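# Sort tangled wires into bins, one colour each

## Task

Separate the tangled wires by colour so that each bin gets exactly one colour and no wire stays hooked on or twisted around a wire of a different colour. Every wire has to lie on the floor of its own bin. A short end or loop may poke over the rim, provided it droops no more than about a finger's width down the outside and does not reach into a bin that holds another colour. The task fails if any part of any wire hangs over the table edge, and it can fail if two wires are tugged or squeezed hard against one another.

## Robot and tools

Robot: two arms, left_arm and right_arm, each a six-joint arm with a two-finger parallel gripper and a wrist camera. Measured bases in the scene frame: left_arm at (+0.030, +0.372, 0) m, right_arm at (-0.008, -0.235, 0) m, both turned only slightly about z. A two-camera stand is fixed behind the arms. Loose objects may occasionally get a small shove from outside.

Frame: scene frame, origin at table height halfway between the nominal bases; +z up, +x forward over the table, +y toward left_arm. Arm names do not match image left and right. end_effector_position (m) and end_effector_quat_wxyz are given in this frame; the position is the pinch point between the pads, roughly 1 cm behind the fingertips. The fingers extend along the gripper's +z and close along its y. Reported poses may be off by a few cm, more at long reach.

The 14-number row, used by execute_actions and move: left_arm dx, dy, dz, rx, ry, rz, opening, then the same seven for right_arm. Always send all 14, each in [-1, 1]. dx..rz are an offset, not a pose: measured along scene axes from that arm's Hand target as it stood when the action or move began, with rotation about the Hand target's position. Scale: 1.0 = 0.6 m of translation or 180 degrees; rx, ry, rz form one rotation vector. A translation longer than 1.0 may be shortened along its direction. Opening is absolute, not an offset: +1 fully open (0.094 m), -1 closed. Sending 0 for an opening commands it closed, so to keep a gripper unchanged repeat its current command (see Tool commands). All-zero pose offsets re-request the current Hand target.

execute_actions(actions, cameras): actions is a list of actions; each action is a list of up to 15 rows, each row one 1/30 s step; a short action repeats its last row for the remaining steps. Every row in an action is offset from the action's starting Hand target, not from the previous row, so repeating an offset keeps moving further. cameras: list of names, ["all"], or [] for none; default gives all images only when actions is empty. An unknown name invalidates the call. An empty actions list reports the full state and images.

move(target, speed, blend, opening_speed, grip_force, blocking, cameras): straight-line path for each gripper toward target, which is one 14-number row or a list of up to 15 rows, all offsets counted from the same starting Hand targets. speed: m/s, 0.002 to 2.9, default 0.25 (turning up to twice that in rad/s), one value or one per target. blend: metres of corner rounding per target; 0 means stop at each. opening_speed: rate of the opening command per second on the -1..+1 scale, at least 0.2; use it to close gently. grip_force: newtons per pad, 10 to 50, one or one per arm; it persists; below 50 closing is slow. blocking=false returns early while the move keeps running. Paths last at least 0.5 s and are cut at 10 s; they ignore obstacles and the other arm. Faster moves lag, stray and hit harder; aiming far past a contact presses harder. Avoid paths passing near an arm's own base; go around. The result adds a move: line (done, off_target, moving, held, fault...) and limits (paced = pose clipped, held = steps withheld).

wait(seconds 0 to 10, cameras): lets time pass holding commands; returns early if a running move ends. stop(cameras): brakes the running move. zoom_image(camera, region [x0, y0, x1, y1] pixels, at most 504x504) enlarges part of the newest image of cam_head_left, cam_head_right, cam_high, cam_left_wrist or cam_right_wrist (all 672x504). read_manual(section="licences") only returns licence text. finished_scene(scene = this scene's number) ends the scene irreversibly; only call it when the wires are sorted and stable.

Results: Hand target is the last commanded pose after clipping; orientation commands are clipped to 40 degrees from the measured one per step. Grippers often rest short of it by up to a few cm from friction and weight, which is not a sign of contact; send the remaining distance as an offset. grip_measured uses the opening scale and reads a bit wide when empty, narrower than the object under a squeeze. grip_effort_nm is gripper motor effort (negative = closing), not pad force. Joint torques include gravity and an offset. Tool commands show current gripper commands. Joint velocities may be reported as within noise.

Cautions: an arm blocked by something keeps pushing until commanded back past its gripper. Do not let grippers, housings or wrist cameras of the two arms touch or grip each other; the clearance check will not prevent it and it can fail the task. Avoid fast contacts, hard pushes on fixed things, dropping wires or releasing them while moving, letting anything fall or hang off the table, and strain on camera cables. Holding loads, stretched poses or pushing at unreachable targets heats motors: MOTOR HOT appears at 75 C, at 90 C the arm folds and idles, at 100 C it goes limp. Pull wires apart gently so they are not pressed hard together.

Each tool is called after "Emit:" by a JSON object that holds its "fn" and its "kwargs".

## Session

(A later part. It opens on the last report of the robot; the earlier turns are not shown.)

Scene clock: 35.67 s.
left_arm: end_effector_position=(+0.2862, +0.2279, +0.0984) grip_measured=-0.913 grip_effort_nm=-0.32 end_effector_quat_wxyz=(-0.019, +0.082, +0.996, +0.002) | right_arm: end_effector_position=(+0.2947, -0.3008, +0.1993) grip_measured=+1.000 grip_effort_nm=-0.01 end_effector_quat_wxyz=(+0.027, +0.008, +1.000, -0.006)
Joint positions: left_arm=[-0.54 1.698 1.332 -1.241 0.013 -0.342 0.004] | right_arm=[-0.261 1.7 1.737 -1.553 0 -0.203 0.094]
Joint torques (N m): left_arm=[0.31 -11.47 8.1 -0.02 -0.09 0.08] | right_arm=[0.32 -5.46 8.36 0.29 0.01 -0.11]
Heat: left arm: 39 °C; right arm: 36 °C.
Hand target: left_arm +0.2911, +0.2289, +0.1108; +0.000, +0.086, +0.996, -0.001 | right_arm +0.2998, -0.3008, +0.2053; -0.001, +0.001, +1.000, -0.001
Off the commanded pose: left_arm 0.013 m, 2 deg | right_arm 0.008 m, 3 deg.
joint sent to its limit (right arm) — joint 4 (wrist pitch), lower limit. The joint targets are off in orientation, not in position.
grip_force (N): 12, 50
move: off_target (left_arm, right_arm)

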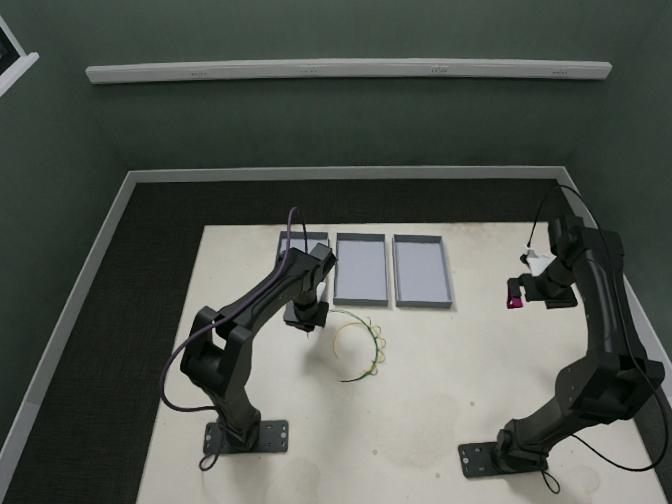

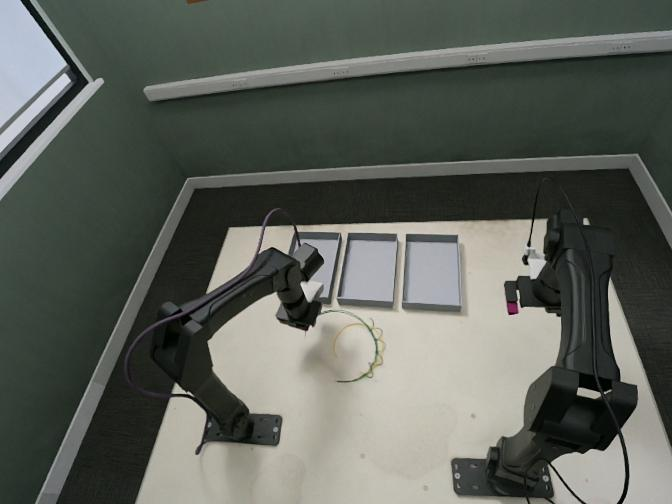

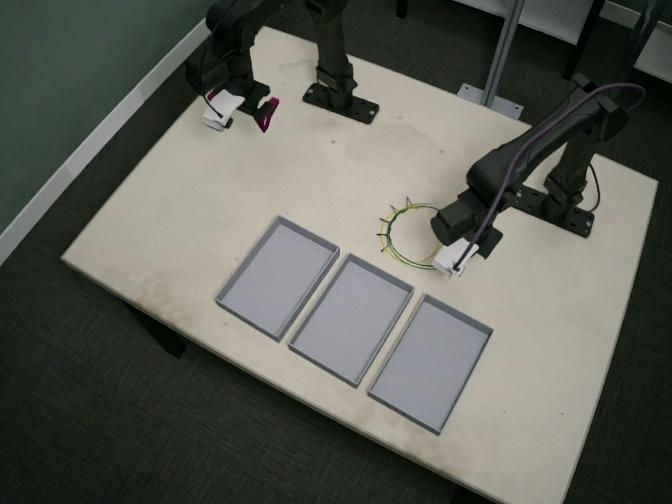

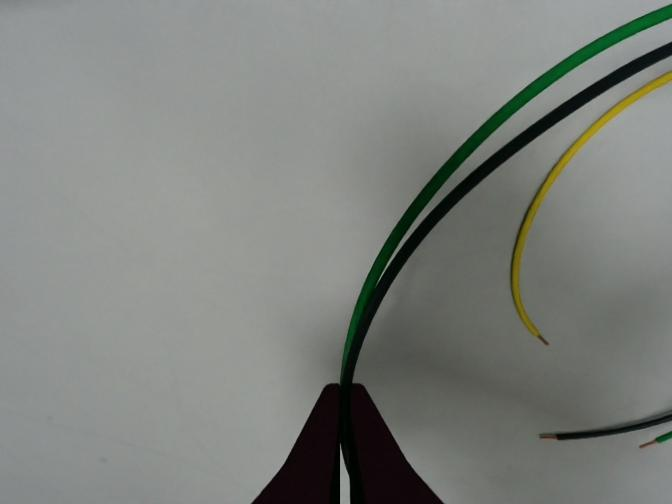

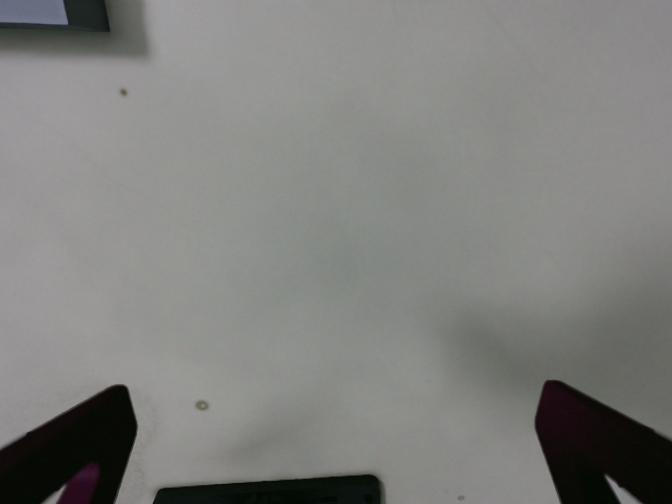

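Emit:
{"fn": "move", "kwargs": {"target": [0,0,0,0,0,0,-1,-0.05,0.56,-0.05,0,0,0,1], "cameras": ["cam_head_right","cam_right_wrist"]}}

Scene clock: 38.27 s.
left_arm: end_effector_position=(+0.2862, +0.2279, +0.0984) grip_measured=-0.913 grip_effort_nm=-0.32 end_effector_quat_wxyz=(-0.019, +0.082, +0.996, +0.002) | right_arm: end_effector_position=(+0.2660, +0.0339, +0.1716) grip_measured=+1.000 grip_effort_nm=-0.01 end_effector_quat_wxyz=(+0.013, -0.007, +1.000, +0.013)
Joint positions: left_arm=[-0.54 1.698 1.332 -1.241 0.013 -0.341 0.004] | right_arm=[0.73 2.003 2.018 -1.549 0 0.758 0.094]
Joint torques (N m): left_arm=[0.31 -11.45 8.1 -0.02 -0.09 0.08] | right_arm=[-0.47 -7.68 8.09 0.21 -0.01 0.12]
Heat: left arm: 40 °C; right arm: 36 °C.
Hand target: left_arm +0.2911, +0.2289, +0.1108; +0.000, +0.086, +0.996, -0.001 | right_arm +0.2697, +0.0352, +0.1753; -0.001, +0.001, +1.000, -0.001
Off the commanded pose: left_arm 0.013 m, 2 deg | right_arm 0.005 m, 2 deg.
joint sent to its limit (right arm) — joint 4 (wrist pitch), lower limit. The joint targets are off in orientation, not in position.
grip_force (N): 12, 50
move: off_target (left_arm)
Images, in order (width x height): cam_head_right 672x504, cam_right_wrist 672x504.

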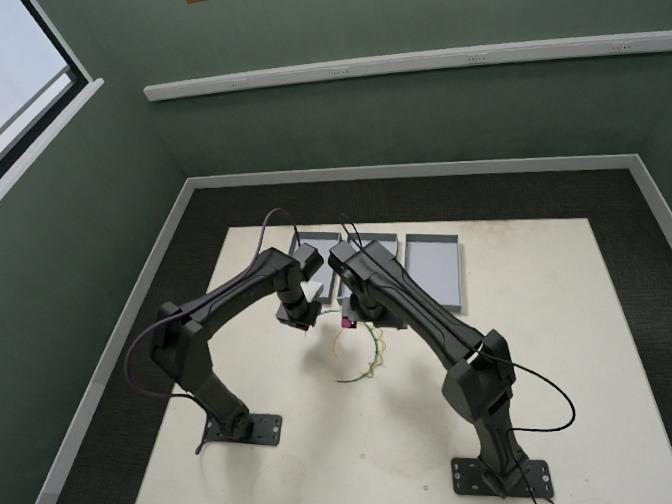

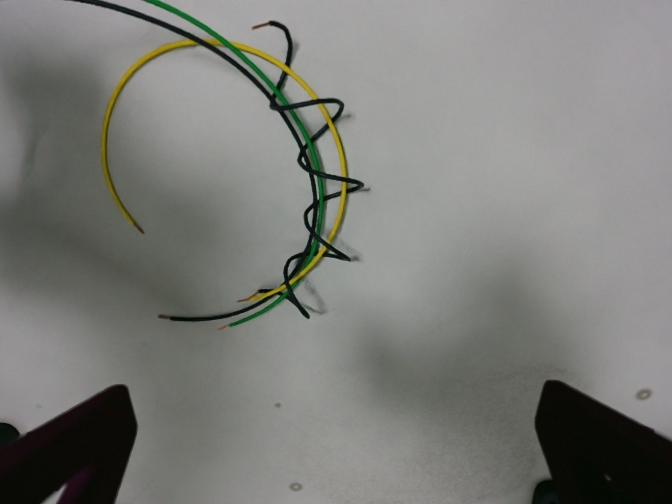

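Emit:
{"fn": "move", "kwargs": {"target": [0,0,0,0,0,0,-1,0.1405,0.038,-0.184,0,0,0,-0.6], "cameras": ["cam_right_wrist"], "speed": 0.15}}

Scene clock: 40.23 s.
left_arm: end_effector_position=(+0.2862, +0.2279, +0.0984) grip_measured=-0.913 grip_effort_nm=-0.32 end_effector_quat_wxyz=(-0.019, +0.082, +0.996, +0.002) | right_arm: end_effector_position=(+0.3484, +0.0552, +0.0630) grip_measured=-0.599 grip_effort_nm=-0.08 end_effector_quat_wxyz=(-0.007, +0.003, +1.000, -0.006)
Joint positions: left_arm=[-0.54 1.698 1.332 -1.241 0.013 -0.341 0.004] | right_arm=[0.638 2.389 2.206 -1.407 0 0.687 0.019]
Joint torques (N m): left_arm=[0.31 -11.45 8.09 -0.02 -0.09 0.09] | right_arm=[-0.31 -10.1 8.18 0.2 -0.01 -0.1]
Heat: left arm: 40 °C; right arm: 36 °C.
Hand target: left_arm +0.2911, +0.2289, +0.1108; +0.000, +0.086, +0.996, -0.001 | right_arm +0.3540, +0.0581, +0.0649; -0.001, +0.001, +1.000, -0.001
Off the commanded pose: left_arm 0.013 m, 2 deg | right_arm 0.007 m, 1 deg.
grip_force (N): 12, 50
move: off_target (left_arm)
Images, in order (width x height): cam_right_wrist 672x504.

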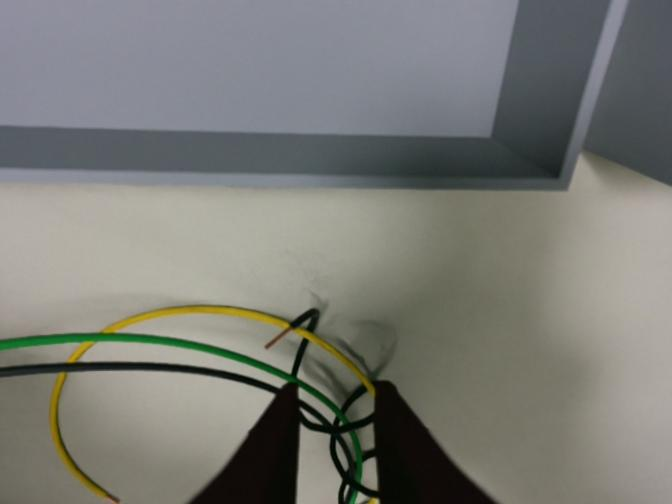

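Emit:
{"fn": "zoom_image", "kwargs": {"camera": "cam_right_wrist", "region": [240, 280, 440, 430]}}

Scaled by 2.520.

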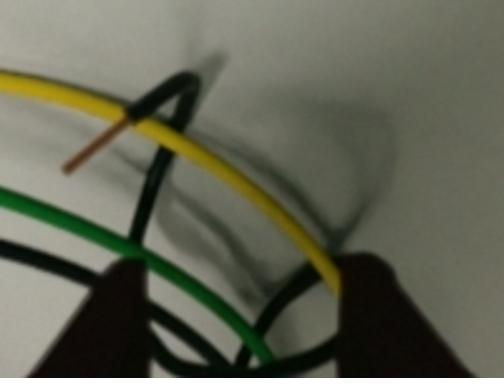

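Emit:
{"fn": "move", "kwargs": {"target": [0,0,-0.085,0,0,0,-1,-0.12,0.03,0.16,0,0,0,-0.6], "cameras": ["cam_right_wrist","cam_left_wrist"], "speed": 0.15}}

Scene clock: 43.67 s.
left_arm: end_effector_position=(+0.2888, +0.2264, +0.0861) grip_measured=-0.913 grip_effort_nm=-0.32 end_effector_quat_wxyz=(-0.011, +0.082, +0.997, -0.002) | right_arm: end_effector_position=(+0.3338, +0.0599, +0.0658) grip_measured=-0.599 grip_effort_nm=-0.08 end_effector_quat_wxyz=(-0.018, -0.004, +1.000, -0.015)
Joint positions: left_arm=[-0.54 1.698 1.283 -1.173 0.013 -0.341 0.004] | right_arm=[0.666 2.383 2.206 -1.441 0 0.7 0.019]
Joint torques (N m): left_arm=[0.31 -10.32 5.67 0.25 -0.09 0.08] | right_arm=[-0.5 -10.86 5.57 0.15 0 0]
Heat: left arm: 40 °C; right arm: 36 °C.
Hand target: left_arm +0.2909, +0.2289, +0.0882; +0.000, +0.086, +0.996, -0.001 (not the last commanded pose) | right_arm +0.3356, +0.0589, +0.0656; -0.017, -0.002, +1.000, -0.014 (not the last commanded pose)
Off the commanded pose: left_arm 0.027 m, 1 deg | right_arm 0.110 m, 3 deg.
grip_force (N): 12, 50
move: held (right_arm; a check stopped the path), off_target (left_arm; braked when a check withheld steps of right_arm); limits=held
pose unreachable (right arm): on one or more control steps of this call, first in action 0 (counted from 0), this arm could not follow its commanded pose, so it was not sent that pose on those steps. It may still have moved: this result reports where it is.
cause: moving toward the commanded pose would bring a part of the arm too close to another arm (this arm's wrist (the part past joint 4) and the left arm's wrist (the part past joint 4), 18 mm apart when this arm was first held).
Images, in order (width x height): cam_left_wrist 672x504, cam_right_wrist 672x504.

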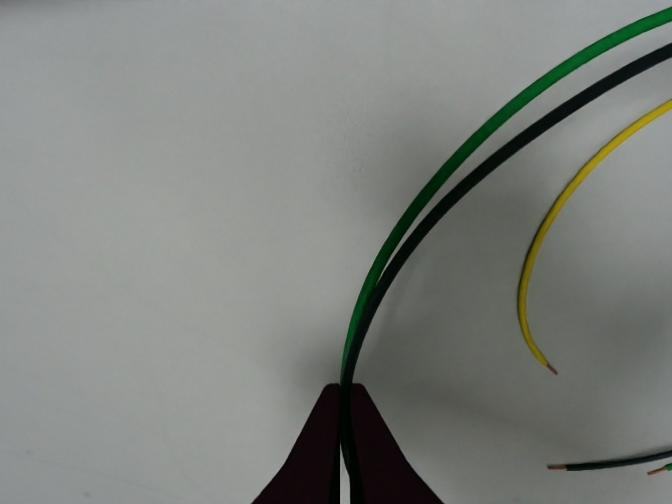

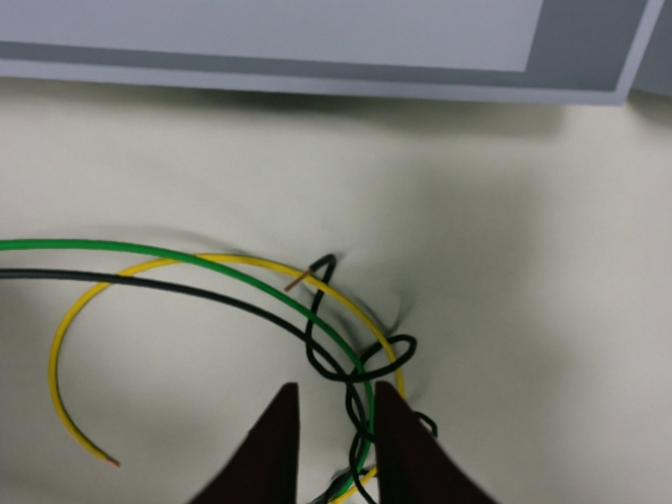

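Emit:
{"fn": "move", "kwargs": {"target": [0,0,-0.03,-0.167,0,0,-1,0,-0.02,0.03,0,0,0,-0.6], "speed": 0.15}}

Emit:
{"fn": "move", "kwargs": {"target": [0,0,-0.04,0,0,0,-1,-0.12,0.02,0.16,0.09,0,0,-0.6], "cameras": ["cam_right_wrist","cam_left_wrist","cam_high"], "speed": 0.15}}

Scene clock: 46.47 s.
left_arm: end_effector_position=(+0.2905, +0.2313, +0.0650) grip_measured=-0.913 grip_effort_nm=-0.32 end_effector_quat_wxyz=(+0.010, +0.075, +0.966, -0.248) | right_arm: end_effector_position=(+0.3338, +0.0487, +0.0662) grip_measured=-0.599 grip_effort_nm=-0.08 end_effector_quat_wxyz=(-0.029, -0.001, +0.999, -0.024)
Joint positions: left_arm=[-0.238 1.599 0.997 -0.877 0.493 -0.074 0.004] | right_arm=[0.647 2.383 2.206 -1.47 0 0.688 0.019]
Joint torques (N m): left_arm=[0.31 -9.66 5.53 0.49 0.68 0.13] | right_arm=[-0.55 -13.79 5.98 -0.03 0.01 -0.1]
Heat: left arm: 40 °C; right arm: 35 °C.
Hand target: left_arm +0.2908, +0.2289, +0.0701; +0.022, +0.083, +0.962, -0.259 | right_arm +0.3355, +0.0469, +0.0836; -0.017, -0.002, +1.000, -0.015
Off the commanded pose: left_arm 0.006 m, 2 deg | right_arm 0.018 m, 2 deg.
grip_force (N): 12, 50
move: off_target (right_arm)

Scene clock: 48.00 s.
left_arm: end_effector_position=(+0.2928, +0.2306, +0.0511) grip_measured=-0.913 grip_effort_nm=-0.32 end_effector_quat_wxyz=(+0.028, +0.079, +0.964, -0.250) | right_arm: end_effector_position=(+0.2669, +0.0567, +0.1739) grip_measured=-0.599 grip_effort_nm=-0.08 end_effector_quat_wxyz=(-0.019, -0.006, +0.993, +0.115)
Joint positions: left_arm=[-0.238 1.599 0.932 -0.775 0.494 -0.073 0.004] | right_arm=[0.68 1.972 1.961 -1.436 -0.199 0.722 0.019]
Joint torques (N m): left_arm=[0.34 -5.97 5.45 0.58 0.67 0.12] | right_arm=[0.31 -10.02 4.67 0.53 -0.24 0.1]
Heat: left arm: 40 °C; right arm: 35 °C.
Hand target: left_arm +0.2909, +0.2289, +0.0462; +0.022, +0.083, +0.962, -0.259 | right_arm +0.2636, +0.0588, +0.1797; -0.016, -0.005, +0.992, +0.126
Off the commanded pose: left_arm 0.006 m, 1 deg | right_arm 0.007 m, 1 deg.
grip_force (N): 12, 50
move: done
Images, in order (width x height): cam_high 672x504, cam_left_wrist 672x504, cam_right_wrist 672x504.

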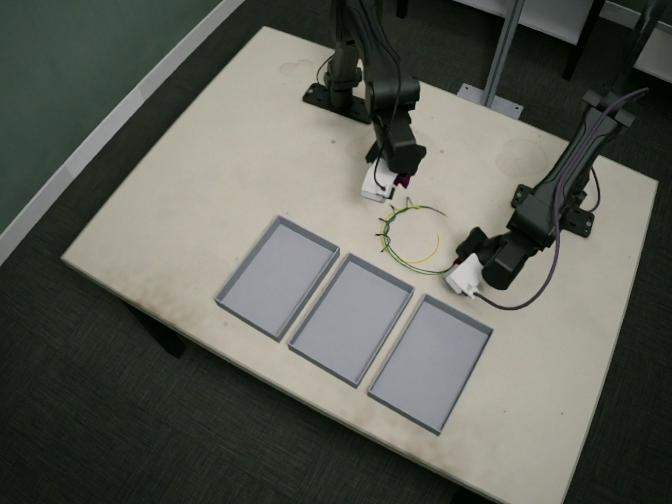

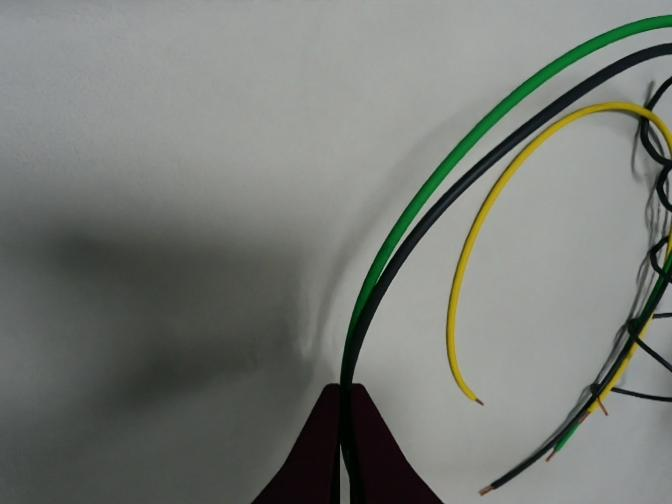

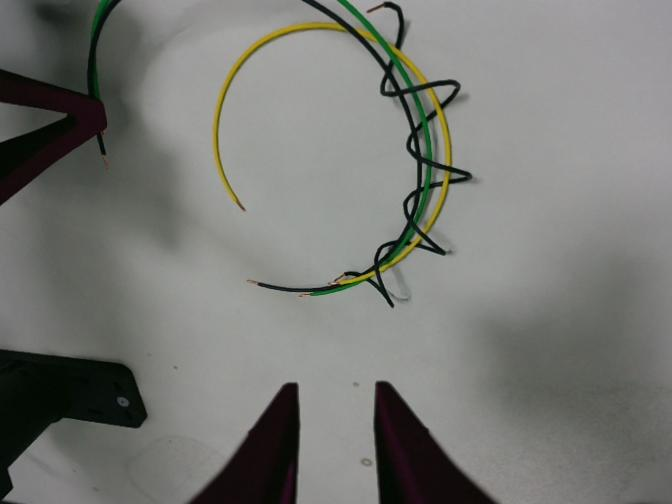

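Emit:
{"fn": "move", "kwargs": {"target": [[0,0,0,0,0,0,-1,0.132,0.0687,-0.04,0.0521,-0.1223,0.3406,-0.45],[0,0,0,0,0,0,-1,0.132,0.0687,-0.2,0.0521,-0.1223,0.3406,-0.45]], "cameras": ["cam_right_wrist","cam_left_wrist","cam_high"], "speed": 0.15}}

Scene clock: 55.17 s.
left_arm: end_effector_position=(+0.2929, +0.2306, +0.0511) grip_measured=-0.913 grip_effort_nm=-0.32 end_effector_quat_wxyz=(+0.028, +0.079, +0.964, -0.250) | right_arm: end_effector_position=(+0.3436, +0.0994, +0.0613) grip_measured=-0.451 grip_effort_nm=0.07 end_effector_quat_wxyz=(+0.102, -0.528, +0.827, +0.165)
Joint positions: left_arm=[-0.238 1.599 0.932 -0.774 0.494 -0.073 0.004] | right_arm=[0.6 2.201 1.819 -0.952 -0.313 -0.457 0.026]
Joint torques (N m): left_arm=[0.32 -5.96 5.45 0.59 0.67 0.12] | right_arm=[-0.54 -10.24 4.97 0.75 -0.39 -0.1]
Heat: left arm: 39 °C; right arm: 35 °C.
Hand target: left_arm +0.2909, +0.2289, +0.0462; +0.022, +0.083, +0.962, -0.259 | right_arm +0.3428, +0.1000, +0.0596; +0.103, -0.530, +0.823, +0.174
Off the commanded pose: left_arm 0.006 m, 1 deg | right_arm 0.002 m, 1 deg.
grip_force (N): 12, 50
move: done
Images, in order (width x height): cam_high 672x504, cam_left_wrist 672x504, cam_right_wrist 672x504.

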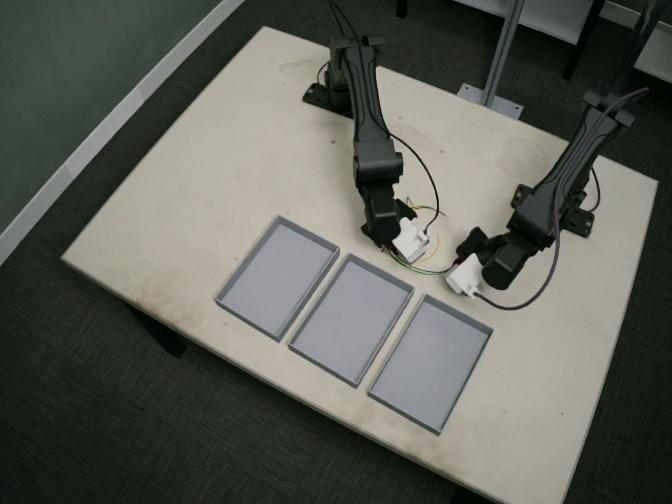

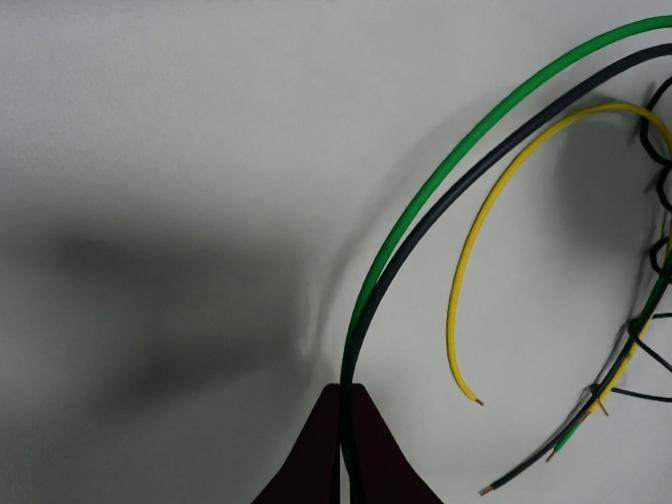

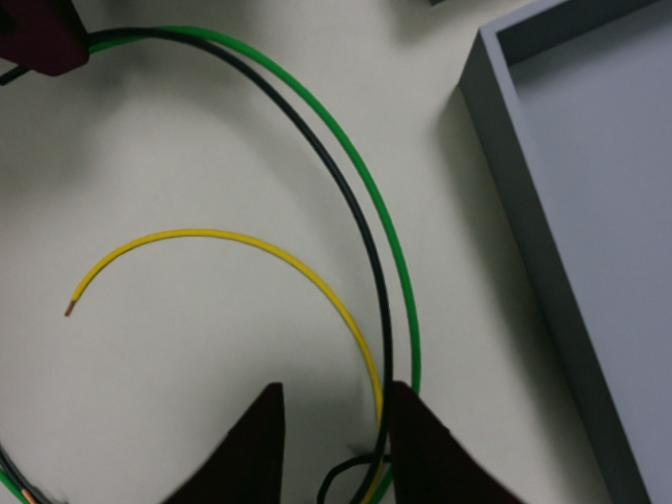

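Emit:
{"fn": "move", "kwargs": {"target": [[0,0,0,0,0,0,-1,0.0245,-0.011,0,0,0,0,-0.45],[0,0,0,0,0,0,-1,0.0245,-0.011,-0.042,0,0,0,-0.45]], "cameras": ["cam_right_wrist"], "speed": 0.1}}

Scene clock: 57.40 s.
left_arm: end_effector_position=(+0.2929, +0.2306, +0.0511) grip_measured=-0.913 grip_effort_nm=-0.32 end_effector_quat_wxyz=(+0.028, +0.079, +0.964, -0.250) | right_arm: end_effector_position=(+0.3596, +0.0917, +0.0412) grip_measured=-0.451 grip_effort_nm=0.07 end_effector_quat_wxyz=(+0.107, -0.527, +0.827, +0.164)
Joint positions: left_arm=[-0.238 1.599 0.932 -0.774 0.494 -0.073 0.004] | right_arm=[0.566 2.244 1.808 -0.899 -0.318 -0.487 0.026]
Joint torques (N m): left_arm=[0.34 -5.97 5.46 0.59 0.67 0.12] | right_arm=[-0.28 -9.48 5.16 0.75 -0.42 -0.13]
Heat: left arm: 39 °C; right arm: 35 °C.
Hand target: left_arm +0.2909, +0.2289, +0.0462; +0.022, +0.083, +0.962, -0.259 | right_arm +0.3574, +0.0934, +0.0344; +0.103, -0.530, +0.823, +0.174
Off the commanded pose: left_arm 0.006 m, 1 deg | right_arm 0.007 m, 1 deg.
grip_force (N): 12, 50
move: done
Images, in order (width x height): cam_right_wrist 672x504.

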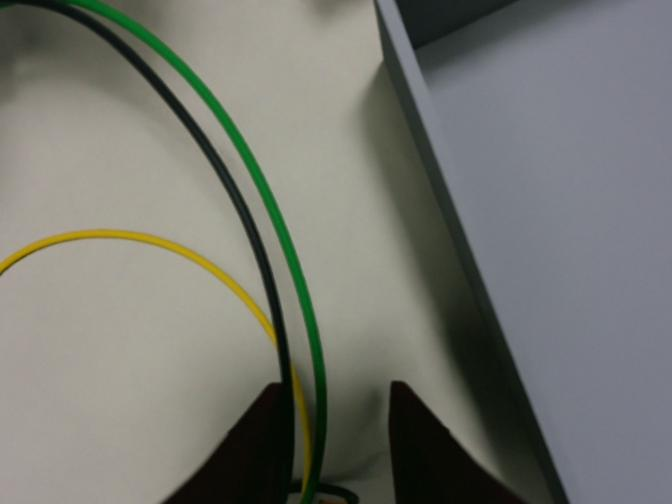

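Emit:
{"fn": "move", "kwargs": {"target": [[0,0,0,0,0,0,-1,0,0,0.02,0,0,0,-0.45],[0,0,0,0,0,0,-1,-0.014,0.006,0.015,0,0,0,-0.45],[0,0,0,0,0,0,-1,-0.014,0.006,-0.015,0,0,0,-0.45]], "cameras": ["cam_right_wrist"], "speed": 0.1}}

Scene clock: 59.67 s.
left_arm: end_effector_position=(+0.2929, +0.2306, +0.0511) grip_measured=-0.913 grip_effort_nm=-0.32 end_effector_quat_wxyz=(+0.028, +0.079, +0.964, -0.250) | right_arm: end_effector_position=(+0.3524, +0.0937, +0.0275) grip_measured=-0.451 grip_effort_nm=0.07 end_effector_quat_wxyz=(+0.104, -0.531, +0.825, +0.165)
Joint positions: left_arm=[-0.238 1.599 0.932 -0.774 0.494 -0.073 0.004] | right_arm=[0.578 2.244 1.753 -0.848 -0.318 -0.487 0.026]
Joint torques (N m): left_arm=[0.34 -5.97 5.45 0.58 0.67 0.12] | right_arm=[0.29 -10.29 4.93 0.76 -0.37 0.06]
Heat: left arm: 39 °C; right arm: 35 °C.
Hand target: left_arm +0.2909, +0.2289, +0.0462; +0.022, +0.083, +0.962, -0.259 | right_arm +0.3490, +0.0971, +0.0254; +0.103, -0.530, +0.824, +0.174
Off the commanded pose: left_arm 0.006 m, 1 deg | right_arm 0.005 m, 1 deg.
grip_force (N): 12, 50
move: done
Images, in order (width x height): cam_right_wrist 672x504.

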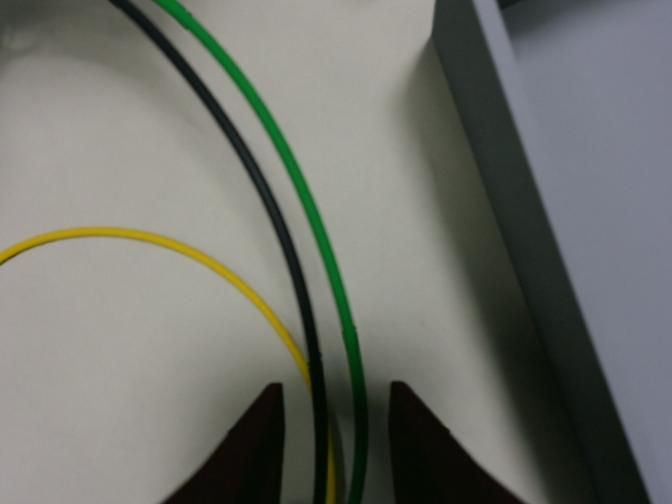

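Emit:
{"fn": "move", "kwargs": {"target": [0,0,0,0,0,0,-1,0,0,-0.022,0,0,0,-0.7], "cameras": ["cam_right_wrist","cam_high"], "speed": 0.06}}

Scene clock: 60.77 s.
left_arm: end_effector_position=(+0.2929, +0.2306, +0.0511) grip_measured=-0.913 grip_effort_nm=-0.32 end_effector_quat_wxyz=(+0.028, +0.079, +0.964, -0.250) | right_arm: end_effector_position=(+0.3538, +0.0946, +0.0215) grip_measured=-0.699 grip_effort_nm=-0.08 end_effector_quat_wxyz=(+0.111, -0.532, +0.823, +0.165)
Joint positions: left_arm=[-0.238 1.599 0.932 -0.774 0.494 -0.073 0.004] | right_arm=[0.578 2.244 1.724 -0.804 -0.318 -0.487 0.014]
Joint torques (N m): left_arm=[0.32 -5.96 5.45 0.59 0.67 0.11] | right_arm=[0.29 -9.2 4.85 0.78 -0.37 0.07]
Heat: left arm: 39 °C; right arm: 35 °C.
Hand target: left_arm +0.2909, +0.2289, +0.0462; +0.022, +0.083, +0.962, -0.259 | right_arm +0.3490, +0.0971, +0.0123; +0.103, -0.530, +0.823, +0.174
Off the commanded pose: left_arm 0.006 m, 1 deg | right_arm 0.011 m, 1 deg.
grip_force (N): 12, 50
move: off_target (right_arm)
Images, in order (width x height): cam_high 672x504, cam_right_wrist 672x504.

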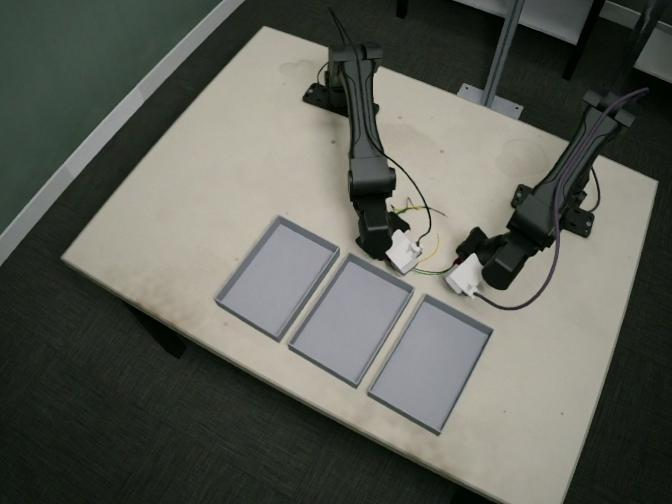

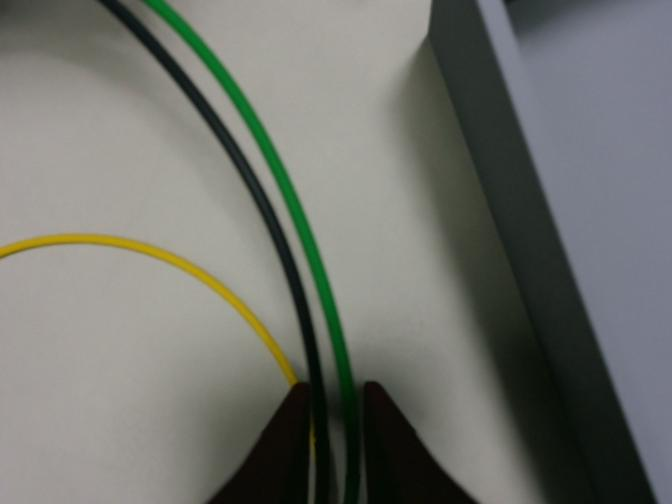

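Emit:
{"fn": "move", "kwargs": {"target": [0.05,0.17,0.05,0,0,0,-1,0,0,0,0,0,0,-0.7], "cameras": ["all"], "speed": 0.06}}

Emit:
{"fn": "zoom_image", "kwargs": {"camera": "cam_head_right", "region": [280, 290, 420, 400]}}

Scene clock: 63.53 s.
left_arm: end_effector_position=(+0.3160, +0.3307, +0.0745) grip_measured=-0.913 grip_effort_nm=-0.32 end_effector_quat_wxyz=(+0.019, +0.078, +0.964, -0.255) | right_arm: end_effector_position=(+0.3546, +0.0953, +0.0217) grip_measured=-0.699 grip_effort_nm=-0.08 end_effector_quat_wxyz=(+0.113, -0.532, +0.823, +0.165)
Joint positions: left_arm=[0.129 1.716 1.159 -1.109 0.508 0.348 0.004] | right_arm=[0.578 2.244 1.724 -0.8 -0.319 -0.487 0.014]
Joint torques (N m): left_arm=[0.27 -7.19 7.92 -0.13 0.56 0.11] | right_arm=[0.31 -9.21 4.83 0.74 -0.37 0.06]
Heat: left arm: 39 °C; right arm: 35 °C.
Hand target: left_arm +0.3208, +0.3308, +0.0761; +0.022, +0.083, +0.962, -0.259 | right_arm +0.3490, +0.0971, +0.0123; +0.103, -0.530, +0.823, +0.174
Off the commanded pose: left_arm 0.005 m, 1 deg | right_arm 0.011 m, 2 deg.
grip_force (N): 12, 50
move: off_target (right_arm)

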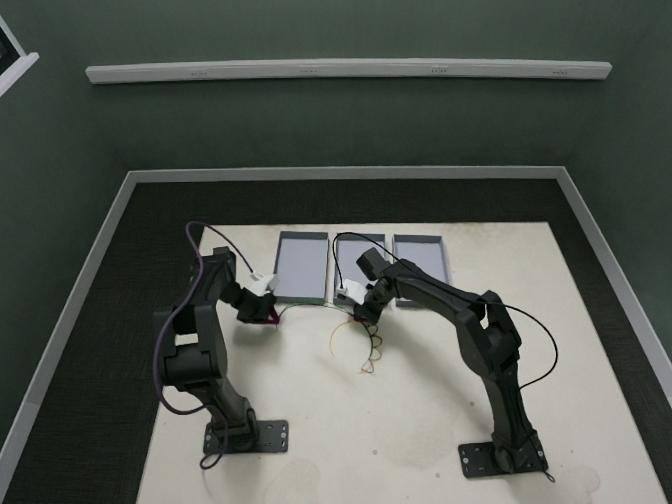

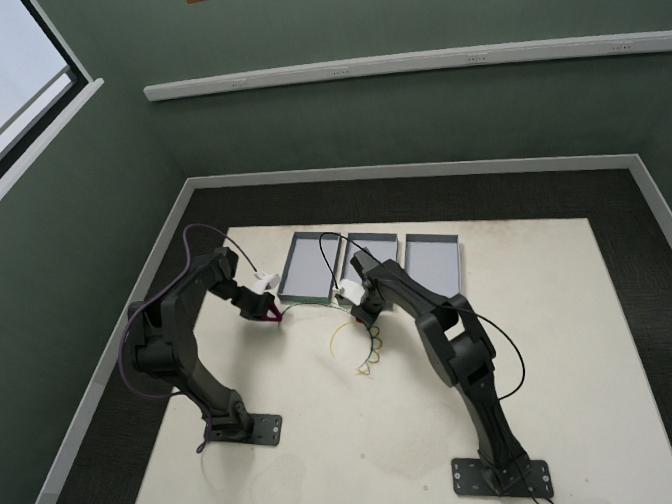

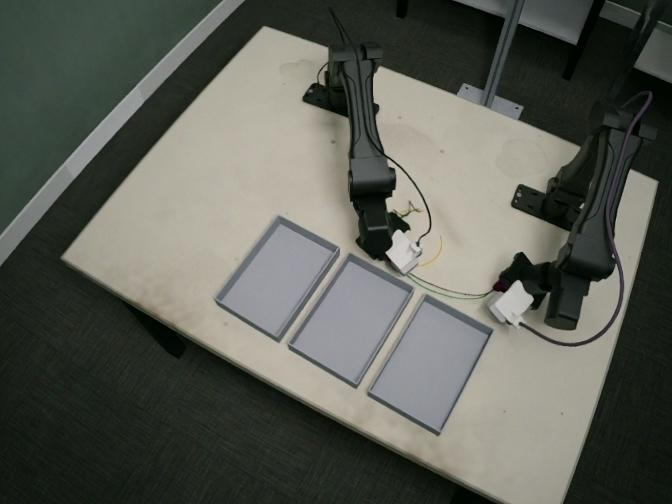

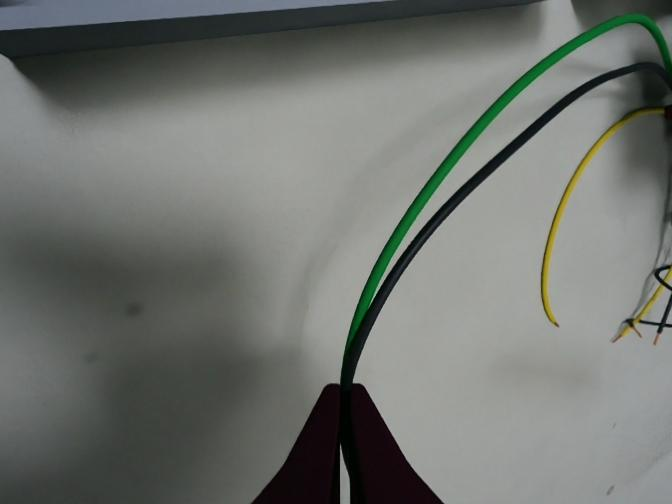

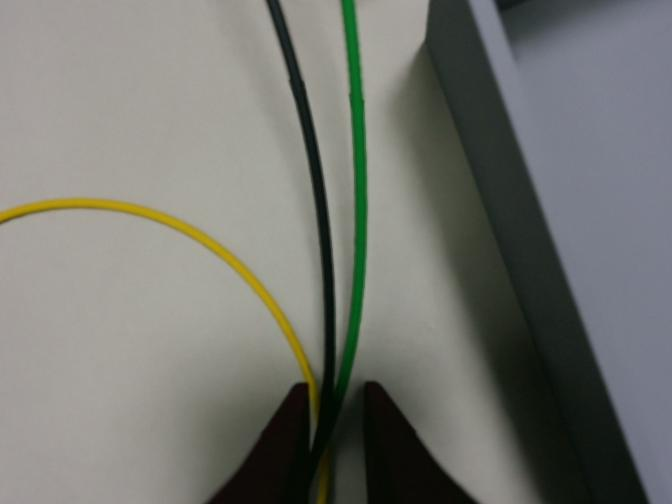

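Scaled by 3.600.

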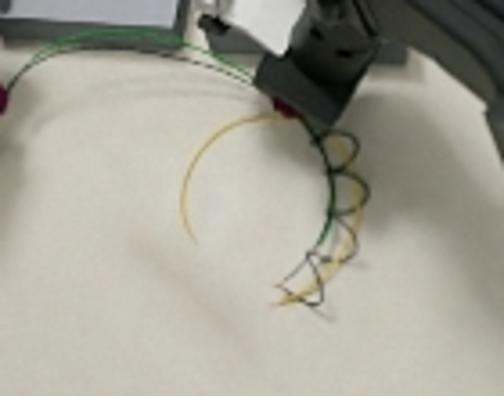

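Emit:
{"fn": "move", "kwargs": {"target": [0.02,0.16,0.12,0,0,0,-1,0,0,0,0,0,0,-0.7], "cameras": ["all"], "speed": 0.06}}

Emit:
{"fn": "zoom_image", "kwargs": {"camera": "cam_head_right", "region": [240, 290, 400, 400]}}

Scene clock: 66.40 s.
left_arm: end_effector_position=(+0.3301, +0.4249, +0.1475) grip_measured=-0.913 grip_effort_nm=-0.32 end_effector_quat_wxyz=(+0.028, +0.076, +0.964, -0.254) | right_arm: end_effector_position=(+0.3547, +0.0954, +0.0218) grip_measured=-0.699 grip_effort_nm=-0.08 end_effector_quat_wxyz=(+0.113, -0.532, +0.823, +0.165)
Joint positions: left_arm=[0.409 1.853 1.615 -1.556 0.47 0.653 0.004] | right_arm=[0.578 2.244 1.724 -0.799 -0.319 -0.487 0.014]
Joint torques (N m): left_arm=[0.21 -8.77 7.83 -0.44 0.43 0.11] | right_arm=[0.28 -9.18 4.88 0.74 -0.37 0.06]
Heat: left arm: 40 °C; right arm: 35 °C.
Hand target: left_arm +0.3328, +0.4269, +0.1481; +0.022, +0.083, +0.962, -0.259 | right_arm +0.3490, +0.0971, +0.0123; +0.103, -0.530, +0.823, +0.174
Off the commanded pose: left_arm 0.003 m, 1 deg | right_arm 0.011 m, 2 deg.
joint sent to its limit (left arm) — joint 4 (wrist pitch), lower limit. The joint targets still meet the commanded pose.
grip_force (N): 12, 50
move: off_target (right_arm)

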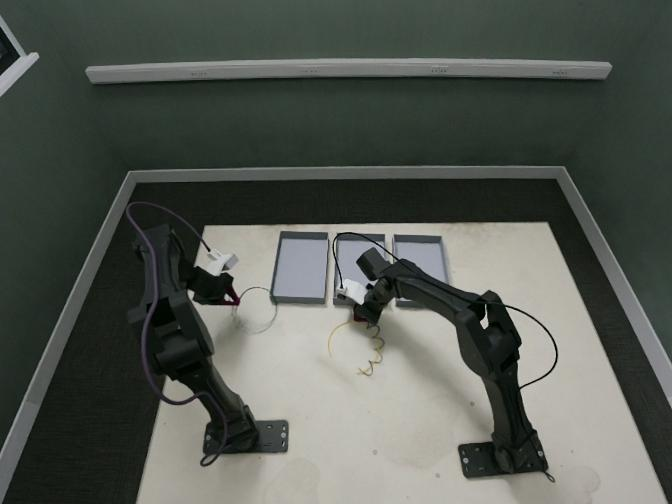

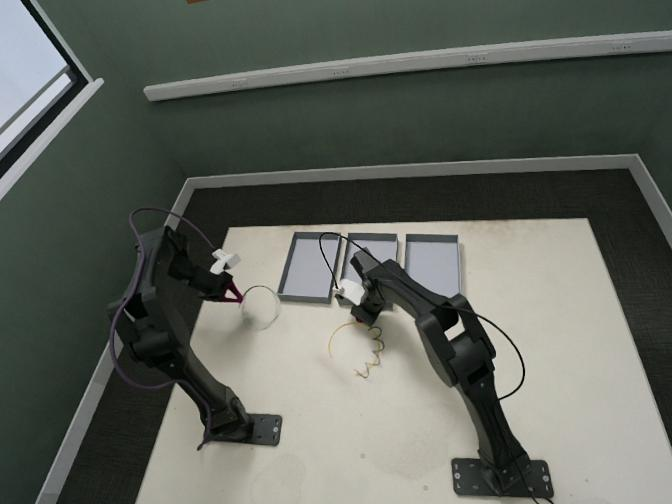

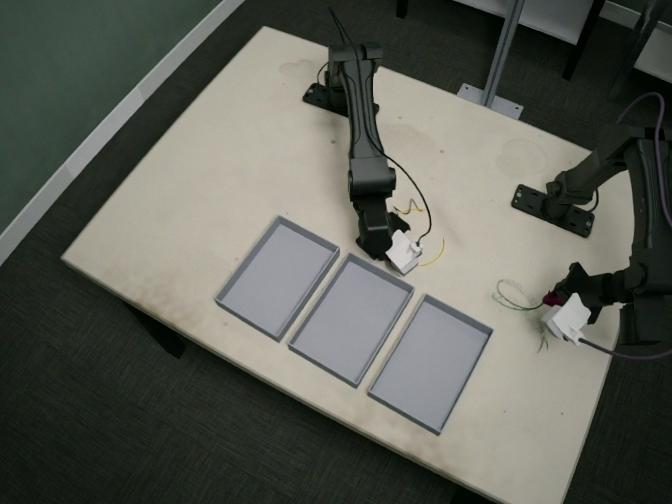

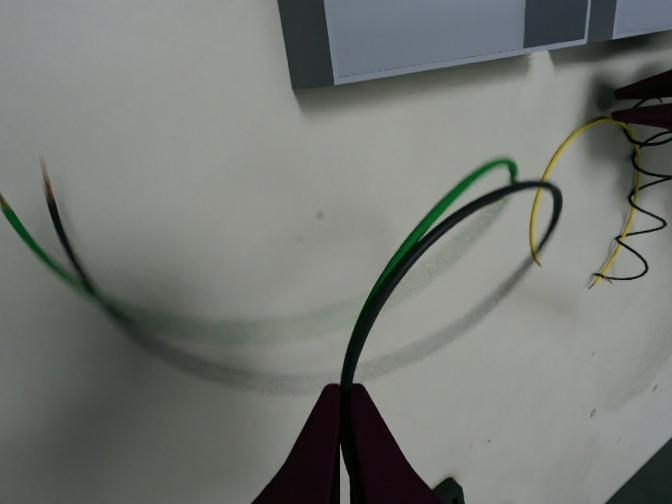

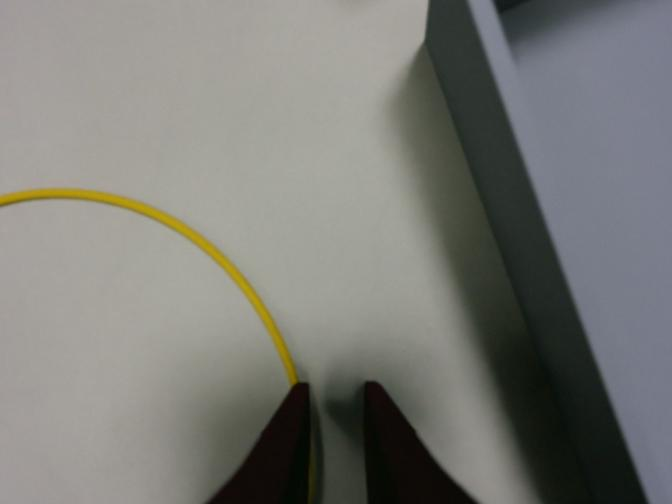

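Scaled by 3.150.

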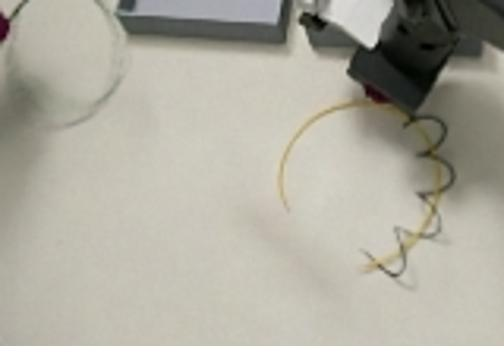

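Emit:
{"fn": "wait", "kwargs": {"seconds": 0.5, "cameras": ["cam_high","cam_left_wrist","cam_head_left"]}}

Emit:
{"fn": "zoom_image", "kwargs": {"camera": "cam_high", "region": [470, 250, 620, 370]}}

Emit:
{"fn": "zoom_image", "kwargs": {"camera": "cam_head_left", "region": [180, 260, 330, 370]}}

Scene clock: 67.27 s.
left_arm: end_effector_position=(+0.3301, +0.4249, +0.1475) grip_measured=-0.913 grip_effort_nm=-0.32 end_effector_quat_wxyz=(+0.028, +0.076, +0.964, -0.254) | right_arm: end_effector_position=(+0.3547, +0.0954, +0.0218) grip_measured=-0.699 grip_effort_nm=-0.08 end_effector_quat_wxyz=(+0.113, -0.532, +0.823, +0.165)
Joint positions: left_arm=[0.409 1.853 1.615 -1.556 0.47 0.653 0.004] | right_arm=[0.578 2.244 1.724 -0.799 -0.319 -0.487 0.014]
Joint torques (N m): left_arm=[0.21 -8.77 7.83 -0.44 0.43 0.12] | right_arm=[0.29 -9.18 4.88 0.74 -0.38 0.06]
Heat: left arm: 40 °C; right arm: 35 °C.
Hand target: left_arm +0.3328, +0.4269, +0.1481; +0.022, +0.083, +0.962, -0.259 | right_arm +0.3490, +0.0971, +0.0123; +0.103, -0.530, +0.823, +0.174
Tool commands: left_gripper/opening=-1.0 right_gripper/opening=-0.7
Off the commanded pose: left_arm 0.003 m, 1 deg | right_arm 0.011 m, 2 deg.
grip_force (N): 12, 50
wait: 0.50 s; at rest from the start
Images, in order (width x height): cam_head_left 672x504, cam_high 672x504, cam_left_wrist 672x504.

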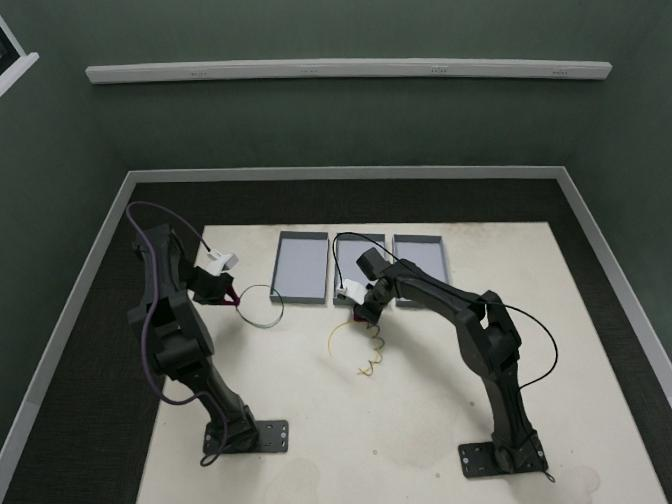

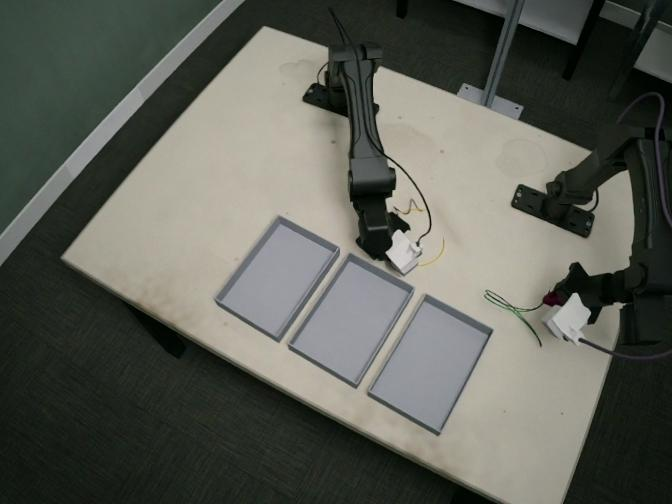

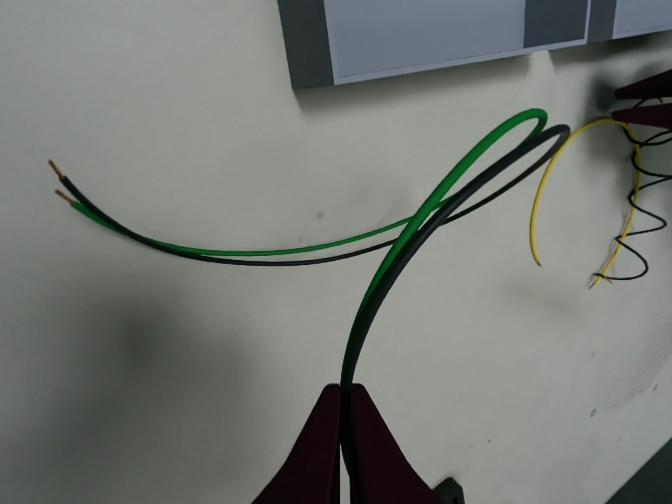

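Scaled by 3.360.

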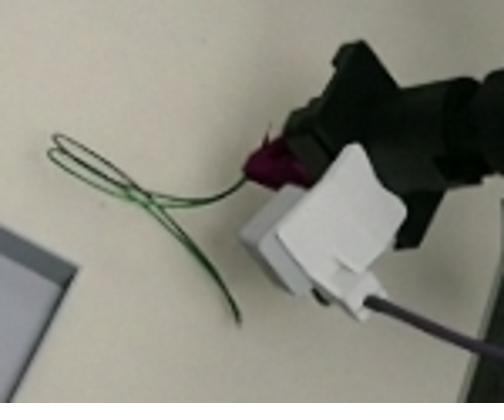

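Scaled by 3.360.

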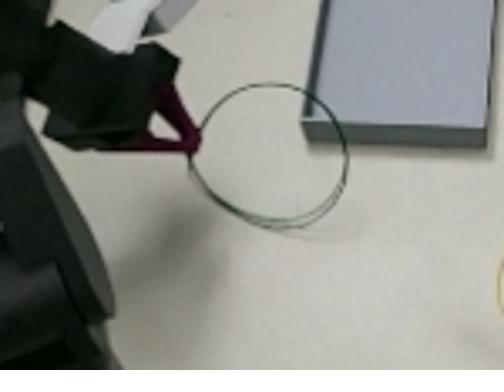

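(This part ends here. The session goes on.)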